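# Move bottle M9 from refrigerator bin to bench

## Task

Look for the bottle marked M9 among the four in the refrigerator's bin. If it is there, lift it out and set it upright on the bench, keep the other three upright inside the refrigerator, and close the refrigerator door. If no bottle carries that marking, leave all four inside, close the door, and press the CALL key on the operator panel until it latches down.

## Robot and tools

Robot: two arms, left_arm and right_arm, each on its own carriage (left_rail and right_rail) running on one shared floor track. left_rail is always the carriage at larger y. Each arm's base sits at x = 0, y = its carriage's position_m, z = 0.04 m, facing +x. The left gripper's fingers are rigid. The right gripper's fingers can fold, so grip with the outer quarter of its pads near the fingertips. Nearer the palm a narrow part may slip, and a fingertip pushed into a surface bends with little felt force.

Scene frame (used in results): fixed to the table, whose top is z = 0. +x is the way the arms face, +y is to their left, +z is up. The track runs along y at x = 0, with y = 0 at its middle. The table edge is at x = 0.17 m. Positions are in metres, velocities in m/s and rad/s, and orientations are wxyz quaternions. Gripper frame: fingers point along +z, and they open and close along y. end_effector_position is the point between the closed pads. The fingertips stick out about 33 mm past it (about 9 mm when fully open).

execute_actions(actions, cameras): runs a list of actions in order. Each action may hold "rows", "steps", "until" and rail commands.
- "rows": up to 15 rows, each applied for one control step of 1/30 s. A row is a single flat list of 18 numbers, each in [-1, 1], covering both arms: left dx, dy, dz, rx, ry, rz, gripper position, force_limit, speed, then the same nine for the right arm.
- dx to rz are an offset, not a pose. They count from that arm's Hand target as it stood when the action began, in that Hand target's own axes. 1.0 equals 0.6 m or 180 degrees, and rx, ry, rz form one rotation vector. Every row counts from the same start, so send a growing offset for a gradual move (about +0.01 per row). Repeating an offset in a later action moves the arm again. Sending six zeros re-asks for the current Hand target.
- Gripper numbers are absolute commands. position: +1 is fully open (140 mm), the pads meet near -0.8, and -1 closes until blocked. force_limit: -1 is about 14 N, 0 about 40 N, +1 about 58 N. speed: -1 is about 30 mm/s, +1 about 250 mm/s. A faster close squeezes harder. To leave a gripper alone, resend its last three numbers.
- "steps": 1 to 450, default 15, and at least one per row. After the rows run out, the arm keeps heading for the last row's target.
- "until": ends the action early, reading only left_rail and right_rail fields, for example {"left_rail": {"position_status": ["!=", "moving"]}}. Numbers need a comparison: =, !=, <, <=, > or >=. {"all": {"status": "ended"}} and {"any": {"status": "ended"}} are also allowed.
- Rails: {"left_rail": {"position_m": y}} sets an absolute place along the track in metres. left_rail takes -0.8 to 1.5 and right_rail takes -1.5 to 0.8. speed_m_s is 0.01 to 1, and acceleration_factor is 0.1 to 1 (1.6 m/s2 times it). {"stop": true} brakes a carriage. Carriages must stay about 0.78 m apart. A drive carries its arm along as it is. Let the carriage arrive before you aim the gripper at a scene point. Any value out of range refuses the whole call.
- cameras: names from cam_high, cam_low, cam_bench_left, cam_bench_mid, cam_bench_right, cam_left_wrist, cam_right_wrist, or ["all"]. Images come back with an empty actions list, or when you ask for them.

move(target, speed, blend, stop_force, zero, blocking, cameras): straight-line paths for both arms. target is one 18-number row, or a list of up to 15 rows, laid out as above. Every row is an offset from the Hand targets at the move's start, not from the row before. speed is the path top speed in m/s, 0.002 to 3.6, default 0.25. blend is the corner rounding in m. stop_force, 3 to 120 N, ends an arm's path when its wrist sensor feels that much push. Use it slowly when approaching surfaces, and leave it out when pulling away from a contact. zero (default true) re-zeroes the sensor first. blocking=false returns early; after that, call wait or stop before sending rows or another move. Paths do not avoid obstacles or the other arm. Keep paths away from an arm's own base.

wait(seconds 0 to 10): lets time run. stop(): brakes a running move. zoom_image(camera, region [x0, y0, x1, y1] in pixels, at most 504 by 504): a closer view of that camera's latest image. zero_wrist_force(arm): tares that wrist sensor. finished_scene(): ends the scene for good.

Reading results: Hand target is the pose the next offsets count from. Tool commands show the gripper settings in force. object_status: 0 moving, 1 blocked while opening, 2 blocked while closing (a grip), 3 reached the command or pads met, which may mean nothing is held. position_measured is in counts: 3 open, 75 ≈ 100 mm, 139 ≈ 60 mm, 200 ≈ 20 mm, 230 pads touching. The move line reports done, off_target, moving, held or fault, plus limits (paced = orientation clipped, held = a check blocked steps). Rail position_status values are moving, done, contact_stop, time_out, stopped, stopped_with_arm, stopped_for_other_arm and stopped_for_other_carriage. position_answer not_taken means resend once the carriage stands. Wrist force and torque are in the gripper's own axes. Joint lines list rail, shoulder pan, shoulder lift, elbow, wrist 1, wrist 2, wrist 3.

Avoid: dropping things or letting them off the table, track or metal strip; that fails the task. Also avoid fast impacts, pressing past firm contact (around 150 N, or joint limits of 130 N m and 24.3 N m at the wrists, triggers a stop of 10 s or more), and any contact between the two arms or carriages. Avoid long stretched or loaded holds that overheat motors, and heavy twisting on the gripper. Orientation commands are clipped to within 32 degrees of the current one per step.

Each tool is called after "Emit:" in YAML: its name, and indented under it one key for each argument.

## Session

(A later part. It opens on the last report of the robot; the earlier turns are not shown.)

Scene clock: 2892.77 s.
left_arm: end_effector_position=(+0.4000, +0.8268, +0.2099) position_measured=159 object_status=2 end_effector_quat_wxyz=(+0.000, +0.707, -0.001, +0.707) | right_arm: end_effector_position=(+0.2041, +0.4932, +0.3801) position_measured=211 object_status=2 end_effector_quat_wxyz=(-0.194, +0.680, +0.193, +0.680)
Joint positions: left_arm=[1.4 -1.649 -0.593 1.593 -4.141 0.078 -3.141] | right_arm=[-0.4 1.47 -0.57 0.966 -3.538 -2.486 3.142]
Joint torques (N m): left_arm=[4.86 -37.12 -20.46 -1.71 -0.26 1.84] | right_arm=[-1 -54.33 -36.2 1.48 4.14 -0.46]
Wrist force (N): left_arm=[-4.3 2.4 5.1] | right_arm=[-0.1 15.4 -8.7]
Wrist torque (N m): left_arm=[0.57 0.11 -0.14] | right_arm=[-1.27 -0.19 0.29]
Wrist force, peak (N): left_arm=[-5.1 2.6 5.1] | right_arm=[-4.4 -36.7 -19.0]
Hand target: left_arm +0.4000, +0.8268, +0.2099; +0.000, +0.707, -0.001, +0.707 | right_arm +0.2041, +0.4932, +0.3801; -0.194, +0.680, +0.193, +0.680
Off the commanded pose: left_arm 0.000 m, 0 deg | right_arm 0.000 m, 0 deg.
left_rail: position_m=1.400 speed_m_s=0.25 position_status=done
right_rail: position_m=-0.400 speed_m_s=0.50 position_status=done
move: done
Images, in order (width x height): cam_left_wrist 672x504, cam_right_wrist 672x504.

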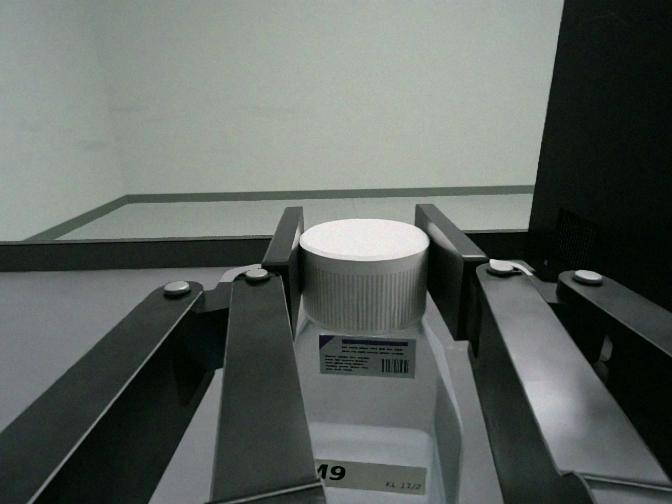

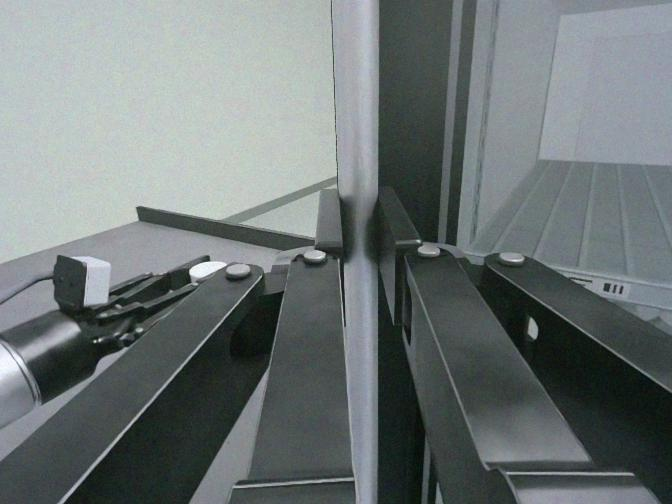

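Emit:
move:
  target: [-0.0917, 0, 0, 0, 0, 0, -1, -0.05, -1, 0, 0, 0, 0, 0, 0, -1, 1, -1]
  speed: 0.015
  stop_force: 4
  cameras: ["cam_left_wrist", "cam_bench_left"]

Scene clock: 2902.17 s.
left_arm: end_effector_position=(+0.4000, +0.8268, +0.1760) position_measured=159 object_status=2 end_effector_quat_wxyz=(+0.000, +0.707, -0.001, +0.707) | right_arm: end_effector_position=(+0.2041, +0.4932, +0.3801) position_measured=211 object_status=2 end_effector_quat_wxyz=(-0.194, +0.680, +0.193, +0.680)
Joint positions: left_arm=[1.4 -1.649 -0.525 1.571 -4.187 0.078 -3.141] | right_arm=[-0.4 1.47 -0.57 0.966 -3.538 -2.486 3.142]
Joint torques (N m): left_arm=[-5.71 -62.76 -2.79 1.84 0.93 -0.74] | right_arm=[20.25 -56.67 -34.22 1.19 6.41 -1.8]
Wrist force (N): left_arm=[-4.4 2.5 5.0] | right_arm=[-0.8 15.9 -9.2]
Wrist torque (N m): left_arm=[0.60 0.12 -0.07] | right_arm=[-1.22 -0.14 0.30]
Wrist force, peak (N): left_arm=[-5.4 2.4 5.1] | right_arm=[-1.2 16.2 -9.1]
Hand target: left_arm +0.4000, +0.8268, +0.1760; +0.000, +0.707, -0.001, +0.707 (not the last commanded pose) | right_arm +0.2041, +0.4932, +0.3801; -0.194, +0.680, +0.193, +0.680
Off the commanded pose: left_arm 0.021 m, 0 deg | right_arm 0.000 m, 0 deg.
left_rail: position_m=1.400 speed_m_s=0.25 position_status=done
right_rail: position_m=-0.400 speed_m_s=0.50 position_status=done
move: held (left_arm; a check stopped the path); limits=held
pose unreachable (left arm): on one or more control steps of this call, first in action 0 (counted from 0), this arm could not follow its commanded pose, so it was not sent that pose on those steps. It may still have moved: this result reports where it is.
cause: moving toward the commanded pose would bring a part of the arm (just beyond joint 5 (wrist 1)) too close to the robot's own body.
Images, in order (width x height): cam_bench_left 672x504, cam_left_wrist 672x504.

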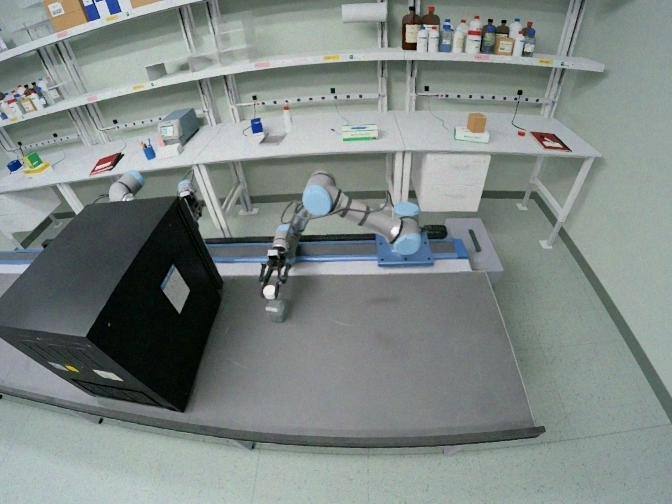

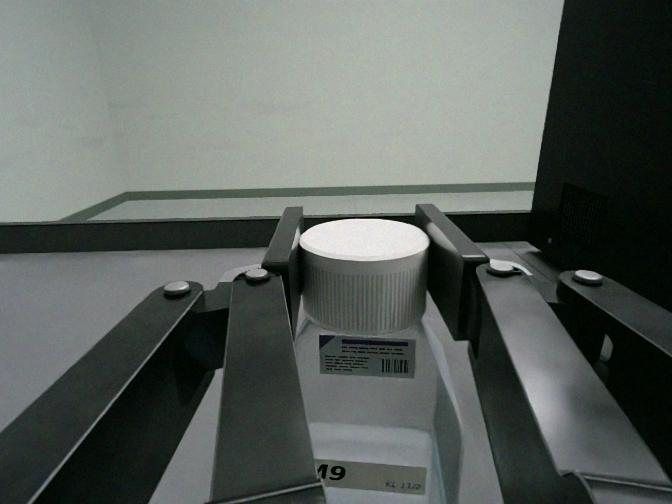

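Emit:
move:
  target:
    - [0.01, 0, 0.02, 0, 0, 0, -1, -0.05, -1, 0, 0, 0, 0, 0, 0, -1, 1, -1]
    - [0.01, 0, 0.1667, 0, 0, 0, -1, -0.05, -1, 0, 0, 0, 0, 0, 0, -1, 1, -1]
  speed: 0.1
  blend: [0.008, 0]
  cameras: []

Emit:
move:
  target: [-0.0583, 0, 0, 0, 0, 0, -1, -0.05, -1, 0, 0, 0, 0, 0, 0, -1, 1, -1]
  speed: 0.012
  stop_force: 4
  cameras: ["cam_left_wrist", "cam_bench_left"]

Scene clock: 2918.73 s.
left_arm: end_effector_position=(+0.4999, +0.8268, +0.1820) position_measured=159 object_status=2 end_effector_quat_wxyz=(+0.000, +0.707, -0.001, +0.707) | right_arm: end_effector_position=(+0.2041, +0.4932, +0.3801) position_measured=211 object_status=2 end_effector_quat_wxyz=(-0.194, +0.680, +0.193, +0.680)
Joint positions: left_arm=[1.4 -1.475 -0.507 1.491 -4.127 -0.096 -3.14] | right_arm=[-0.4 1.47 -0.57 0.966 -3.538 -2.486 3.142]
Joint torques (N m): left_arm=[7.78 -40.4 -19.93 1.29 -1.71 -1.14] | right_arm=[19.67 -53.27 -34.48 1.35 3.56 -1.6]
Wrist force (N): left_arm=[-4.8 2.1 5.1] | right_arm=[-0.6 15.9 -8.8]
Wrist torque (N m): left_arm=[0.52 0.23 0.03] | right_arm=[-1.23 -0.18 0.30]
Wrist force, peak (N): left_arm=[-4.7 2.3 6.0] | right_arm=[-0.8 16.1 -9.4]
Hand target: left_arm +0.5000, +0.8268, +0.1820; +0.000, +0.707, -0.001, +0.707 | right_arm +0.2041, +0.4932, +0.3801; -0.194, +0.680, +0.193, +0.680
Off the commanded pose: left_arm 0.000 m, 0 deg | right_arm 0.000 m, 0 deg.
left_rail: position_m=1.400 speed_m_s=0.25 position_status=done
right_rail: position_m=-0.400 speed_m_s=0.50 position_status=done
move: done; blend cut to 0.0067 m at target 1
No camera images: "cameras" was empty.

Scene clock: 2920.77 s.
left_arm: end_effector_position=(+0.5000, +0.8268, +0.1708) position_measured=159 object_status=2 end_effector_quat_wxyz=(+0.000, +0.707, -0.001, +0.707) | right_arm: end_effector_position=(+0.2041, +0.4932, +0.3801) position_measured=211 object_status=2 end_effector_quat_wxyz=(-0.194, +0.680, +0.193, +0.680)
Joint positions: left_arm=[1.4 -1.475 -0.485 1.483 -4.139 -0.096 -3.141] | right_arm=[-0.4 1.47 -0.57 0.966 -3.538 -2.486 3.142]
Joint torques (N m): left_arm=[-3.13 -65.88 -3.74 1.24 -1.44 -0.13] | right_arm=[21.03 -54.13 -34.33 1.22 3.62 -1.73]
Wrist force (N): left_arm=[-4.7 2.3 4.8] | right_arm=[-0.7 15.8 -9.1]
Wrist torque (N m): left_arm=[0.55 0.21 0.03] | right_arm=[-1.25 -0.16 0.30]
Wrist force, peak (N): left_arm=[4.6 0.9 6.5] | right_arm=[-0.7 16.3 -9.2]
Hand target: left_arm +0.5000, +0.8268, +0.1708; +0.000, +0.707, -0.001, +0.707 (not the last commanded pose) | right_arm +0.2041, +0.4932, +0.3801; -0.194, +0.680, +0.193, +0.680
Off the commanded pose: left_arm 0.024 m, 0 deg | right_arm 0.000 m, 0 deg.
left_rail: position_m=1.400 speed_m_s=0.25 position_status=done
right_rail: position_m=-0.400 speed_m_s=0.50 position_status=done
move: contact (left_arm)
Images, in order (width x height): cam_bench_left 672x504, cam_left_wrist 672x504.

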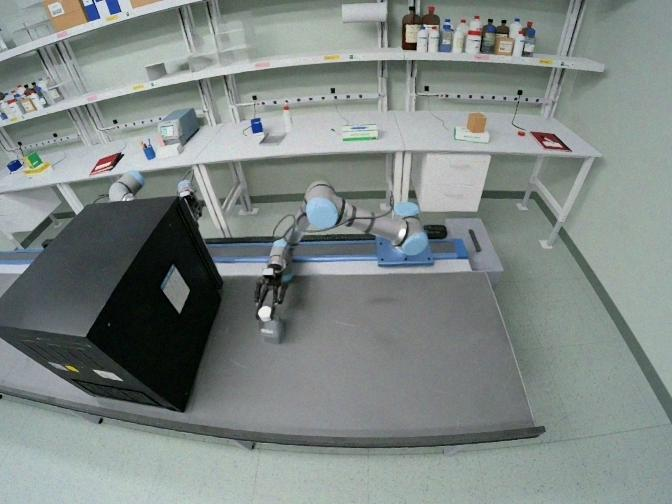

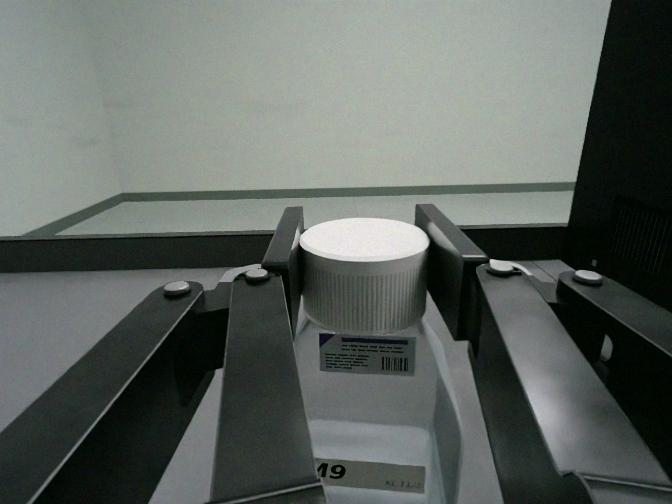

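Emit:
move:
  target:
    - [-0.0018, 0, 0, 0, 0, 0, -1, -0.05, -1, 0, 0, 0, 0, 0, 0, -1, 1, -1]
    - [-0.0018, 0, 0, 0, 0, 0, 0.0, -0.05, -1, 0, 0, 0, 0, 0, 0, -1, 1, -1]
    - [0.1333, 0, 0, 0, 0, 0, 0.0, -0.05, -1, 0, 0, 0, 0, 0, 0, -1, 1, -1]
  speed: [0.01, 0.05, 0.08]
  cameras: ["cam_left_wrist", "cam_bench_left"]

Scene clock: 2943.23 s.
left_arm: end_effector_position=(+0.5000, +0.8267, +0.2508) position_measured=129 object_status=3 end_effector_quat_wxyz=(+0.000, +0.707, -0.001, +0.707) | right_arm: end_effector_position=(+0.2041, +0.4932, +0.3801) position_measured=211 object_status=2 end_effector_quat_wxyz=(-0.194, +0.680, +0.193, +0.680)
Joint positions: left_arm=[1.4 -1.475 -0.637 1.526 -4.033 -0.096 -3.138] | right_arm=[-0.4 1.47 -0.57 0.966 -3.538 -2.486 3.142]
Joint torques (N m): left_arm=[2.33 -62.5 -4.43 1.41 -0.18 -1.52] | right_arm=[18.5 -54.69 -33.67 1.22 3.6 -1.67]
Wrist force (N): left_arm=[-0.5 2.4 4.8] | right_arm=[-0.9 15.9 -9.3]
Wrist torque (N m): left_arm=[0.58 0.11 0.02] | right_arm=[-1.24 -0.12 0.29]
Wrist force, peak (N): left_arm=[5.6 0.4 6.7] | right_arm=[-0.8 16.3 -9.4]
Hand target: left_arm +0.5000, +0.8267, +0.2508; +0.000, +0.707, -0.001, +0.707 | right_arm +0.2041, +0.4932, +0.3801; -0.194, +0.680, +0.193, +0.680
Off the commanded pose: left_arm 0.000 m, 0 deg | right_arm 0.000 m, 0 deg.
left_rail: position_m=1.400 speed_m_s=0.25 position_status=done
right_rail: position_m=-0.400 speed_m_s=0.50 position_status=done
move: done
Images, in order (width x height): cam_bench_left 672x504, cam_left_wrist 672x504.

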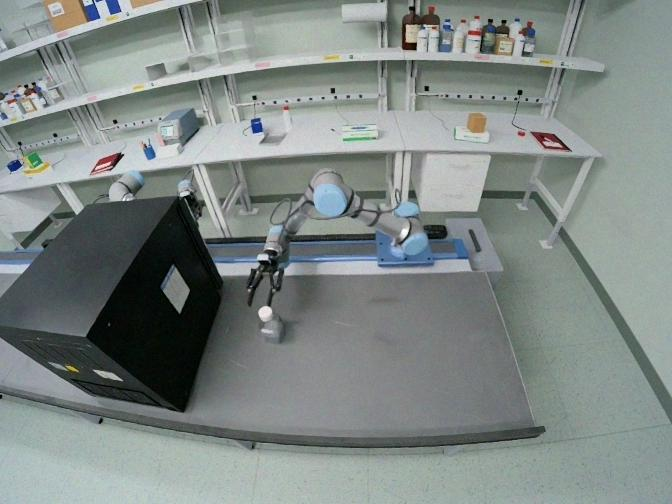

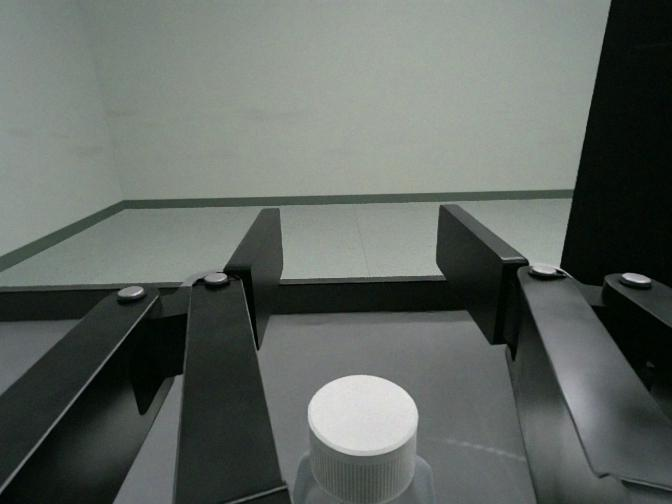

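Emit:
move:
  target: [0, 0, 0, 0, 0, 0, 0.0, -0.05, -1, 0, 0.0235, 0.0553, 0, 0, 0, -1, 1, -1]
  speed: 0.03
  stop_force: 15
  cameras: ["cam_right_wrist"]

Scene clock: 2953.13 s.
left_arm: end_effector_position=(+0.5000, +0.8267, +0.2508) position_measured=129 object_status=3 end_effector_quat_wxyz=(+0.000, +0.707, -0.001, +0.707) | right_arm: end_effector_position=(+0.2345, +0.4978, +0.3801) position_measured=211 object_status=2 end_effector_quat_wxyz=(-0.194, +0.680, +0.193, +0.680)
Joint positions: left_arm=[1.4 -1.475 -0.637 1.526 -4.032 -0.096 -3.138] | right_arm=[-0.4 1.429 -0.562 0.952 -3.531 -2.445 3.142]
Joint torques (N m): left_arm=[-7.25 -61.77 -5.13 1.28 -1.48 -1.25] | right_arm=[17.99 -68.6 -14.89 -1.7 3.46 -1.17]
Wrist force (N): left_arm=[-0.8 2.4 4.8] | right_arm=[-0.6 17.5 -14.6]
Wrist torque (N m): left_arm=[0.58 0.16 0.03] | right_arm=[-0.82 -0.16 0.26]
Wrist force, peak (N): left_arm=[-0.7 2.7 5.0] | right_arm=[-4.9 21.1 -51.9]
Hand target: left_arm +0.5000, +0.8267, +0.2508; +0.000, +0.707, -0.001, +0.707 | right_arm +0.2345, +0.4978, +0.3801; -0.194, +0.680, +0.193, +0.680 (not the last commanded pose)
Off the commanded pose: left_arm 0.000 m, 0 deg | right_arm 0.005 m, 0 deg.
left_rail: position_m=1.400 speed_m_s=0.25 position_status=done
right_rail: position_m=-0.400 speed_m_s=0.50 position_status=done
move: contact (right_arm)
Images, in order (width x height): cam_right_wrist 672x504.

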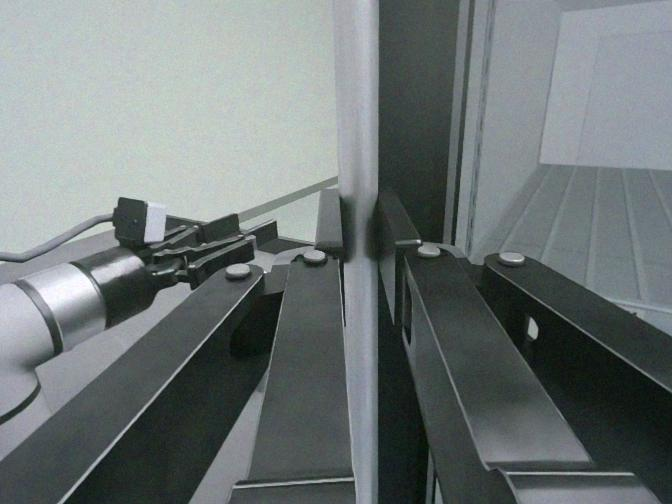

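Emit:
move:
  target:
    - [0, 0, 0, 0, 0, 0, 0.0, -0.05, -1, 0, 0, 0, 0, 0, 0, -0.23, 1, -1]
    - [0.05, 0, -0.2, 0, 0, 0, 0.0, -0.05, -1, 0, 0, -0.2, 0, 0, 0, -0.23, 1, -1]
  speed: [0.05, 0.1]
  cameras: ["cam_right_wrist", "cam_left_wrist"]

Scene clock: 2965.30 s.
left_arm: end_effector_position=(+0.3800, +0.8267, +0.2807) position_measured=129 object_status=3 end_effector_quat_wxyz=(+0.000, +0.707, -0.001, +0.707) | right_arm: end_effector_position=(+0.1326, +0.4346, +0.3801) position_measured=158 object_status=3 end_effector_quat_wxyz=(-0.194, +0.680, +0.193, +0.680)
Joint positions: left_arm=[1.4 -1.684 -0.733 1.627 -4.034 0.113 -3.142] | right_arm=[-0.4 1.569 -0.687 1.199 -3.653 -2.585 3.142]
Joint torques (N m): left_arm=[-7.15 -58.34 -3.55 1.65 1.57 -1.38] | right_arm=[12.17 -66.64 -11.67 -2.85 -2.27 1.93]
Wrist force (N): left_arm=[-0.6 2.5 4.6] | right_arm=[2.4 -1.6 -3.0]
Wrist torque (N m): left_arm=[0.61 0.10 0.01] | right_arm=[-0.59 0.04 0.18]
Wrist force, peak (N): left_arm=[-1.1 2.6 6.1] | right_arm=[-0.7 18.1 -15.8]
Hand target: left_arm +0.3800, +0.8267, +0.2807; +0.000, +0.707, -0.001, +0.707 | right_arm +0.1325, +0.4346, +0.3801; -0.194, +0.680, +0.193, +0.680
Off the commanded pose: left_arm 0.000 m, 0 deg | right_arm 0.000 m, 0 deg.
left_rail: position_m=1.400 speed_m_s=0.25 position_status=done
right_rail: position_m=-0.400 speed_m_s=0.50 position_status=done
move: done
Images, in order (width x height): cam_left_wrist 672x504, cam_right_wrist 672x504.

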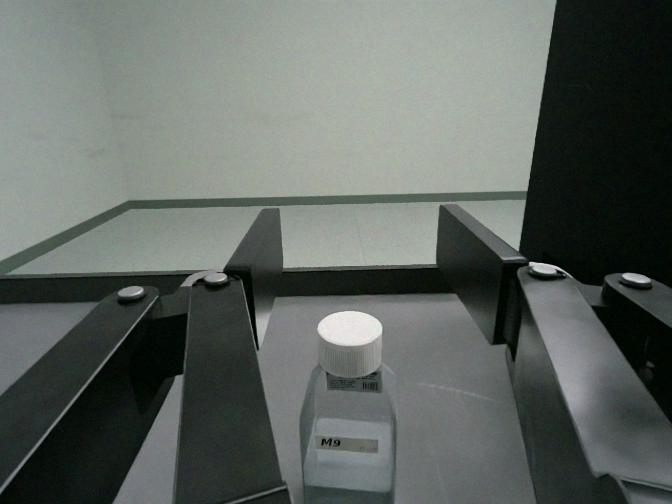

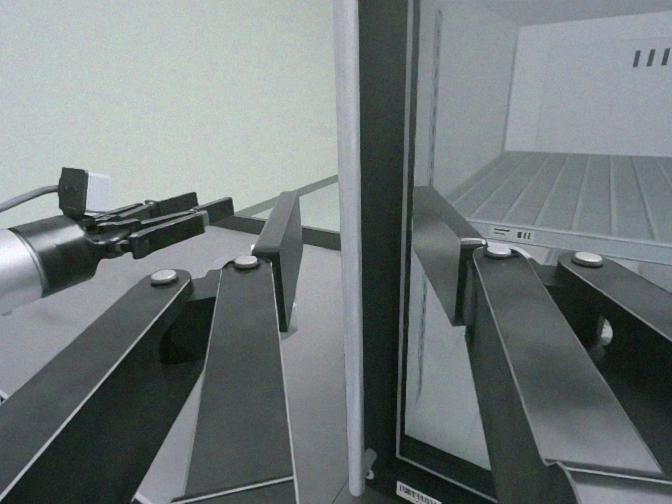

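Emit:
move:
  target: [0, 0, 0, 0, 0, 0, 0.0, -0.05, -1, -0.0502, 0.2154, -0.2365, 0.0282, 0, 0, 1, 1, 0]
  speed: 0.2
  cameras: ["cam_right_wrist"]

Emit:
zoom_image:
  camera: "cam_right_wrist"
  region: [180, 150, 560, 430]

Scene clock: 2974.17 s.
left_arm: end_effector_position=(+0.3800, +0.8267, +0.2807) position_measured=129 object_status=3 end_effector_quat_wxyz=(+0.000, +0.707, -0.001, +0.707) | right_arm: end_effector_position=(+0.0800, +0.2501, +0.3499) position_measured=3 object_status=3 end_effector_quat_wxyz=(-0.224, +0.671, +0.223, +0.671)
Joint positions: left_arm=[1.4 -1.684 -0.733 1.627 -4.034 0.113 -3.142] | right_arm=[-0.4 1.647 -0.992 1.896 -4.046 -2.574 3.142]
Joint torques (N m): left_arm=[-7.85 -58.95 -4.4 1.87 1.6 -1.31] | right_arm=[12.82 -49.62 -5.55 -2.63 2.19 -1.71]
Wrist force (N): left_arm=[-0.5 2.3 4.9] | right_arm=[2.0 -1.5 -2.9]
Wrist torque (N m): left_arm=[0.56 0.07 0.01] | right_arm=[-0.60 0.16 0.19]
Wrist force, peak (N): left_arm=[-0.5 2.3 5.3] | right_arm=[2.3 -0.7 -4.1]
Hand target: left_arm +0.3800, +0.8267, +0.2807; +0.000, +0.707, -0.001, +0.707 | right_arm +0.0799, +0.2500, +0.3499; -0.224, +0.671, +0.223, +0.671
Off the commanded pose: left_arm 0.000 m, 0 deg | right_arm 0.000 m, 0 deg.
left_rail: position_m=1.400 speed_m_s=0.25 position_status=done
right_rail: position_m=-0.400 speed_m_s=0.50 position_status=done
move: done
Images, in order (width x height): cam_right_wrist 672x504.

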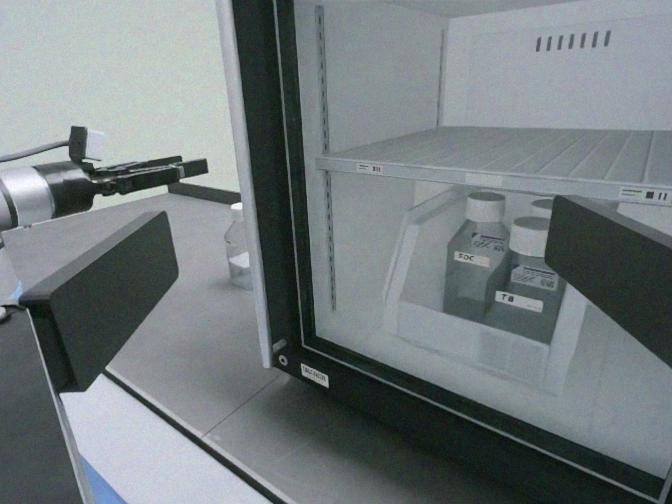

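Scaled by 1.326 from the camera's 672x504 image, which has a finer 960x720 frame.

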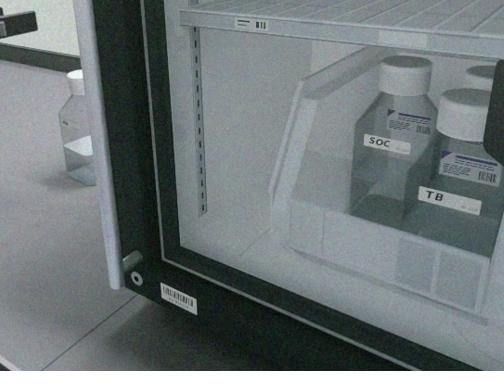

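Emit:
finished_scene:

The scene is finished: the task was done.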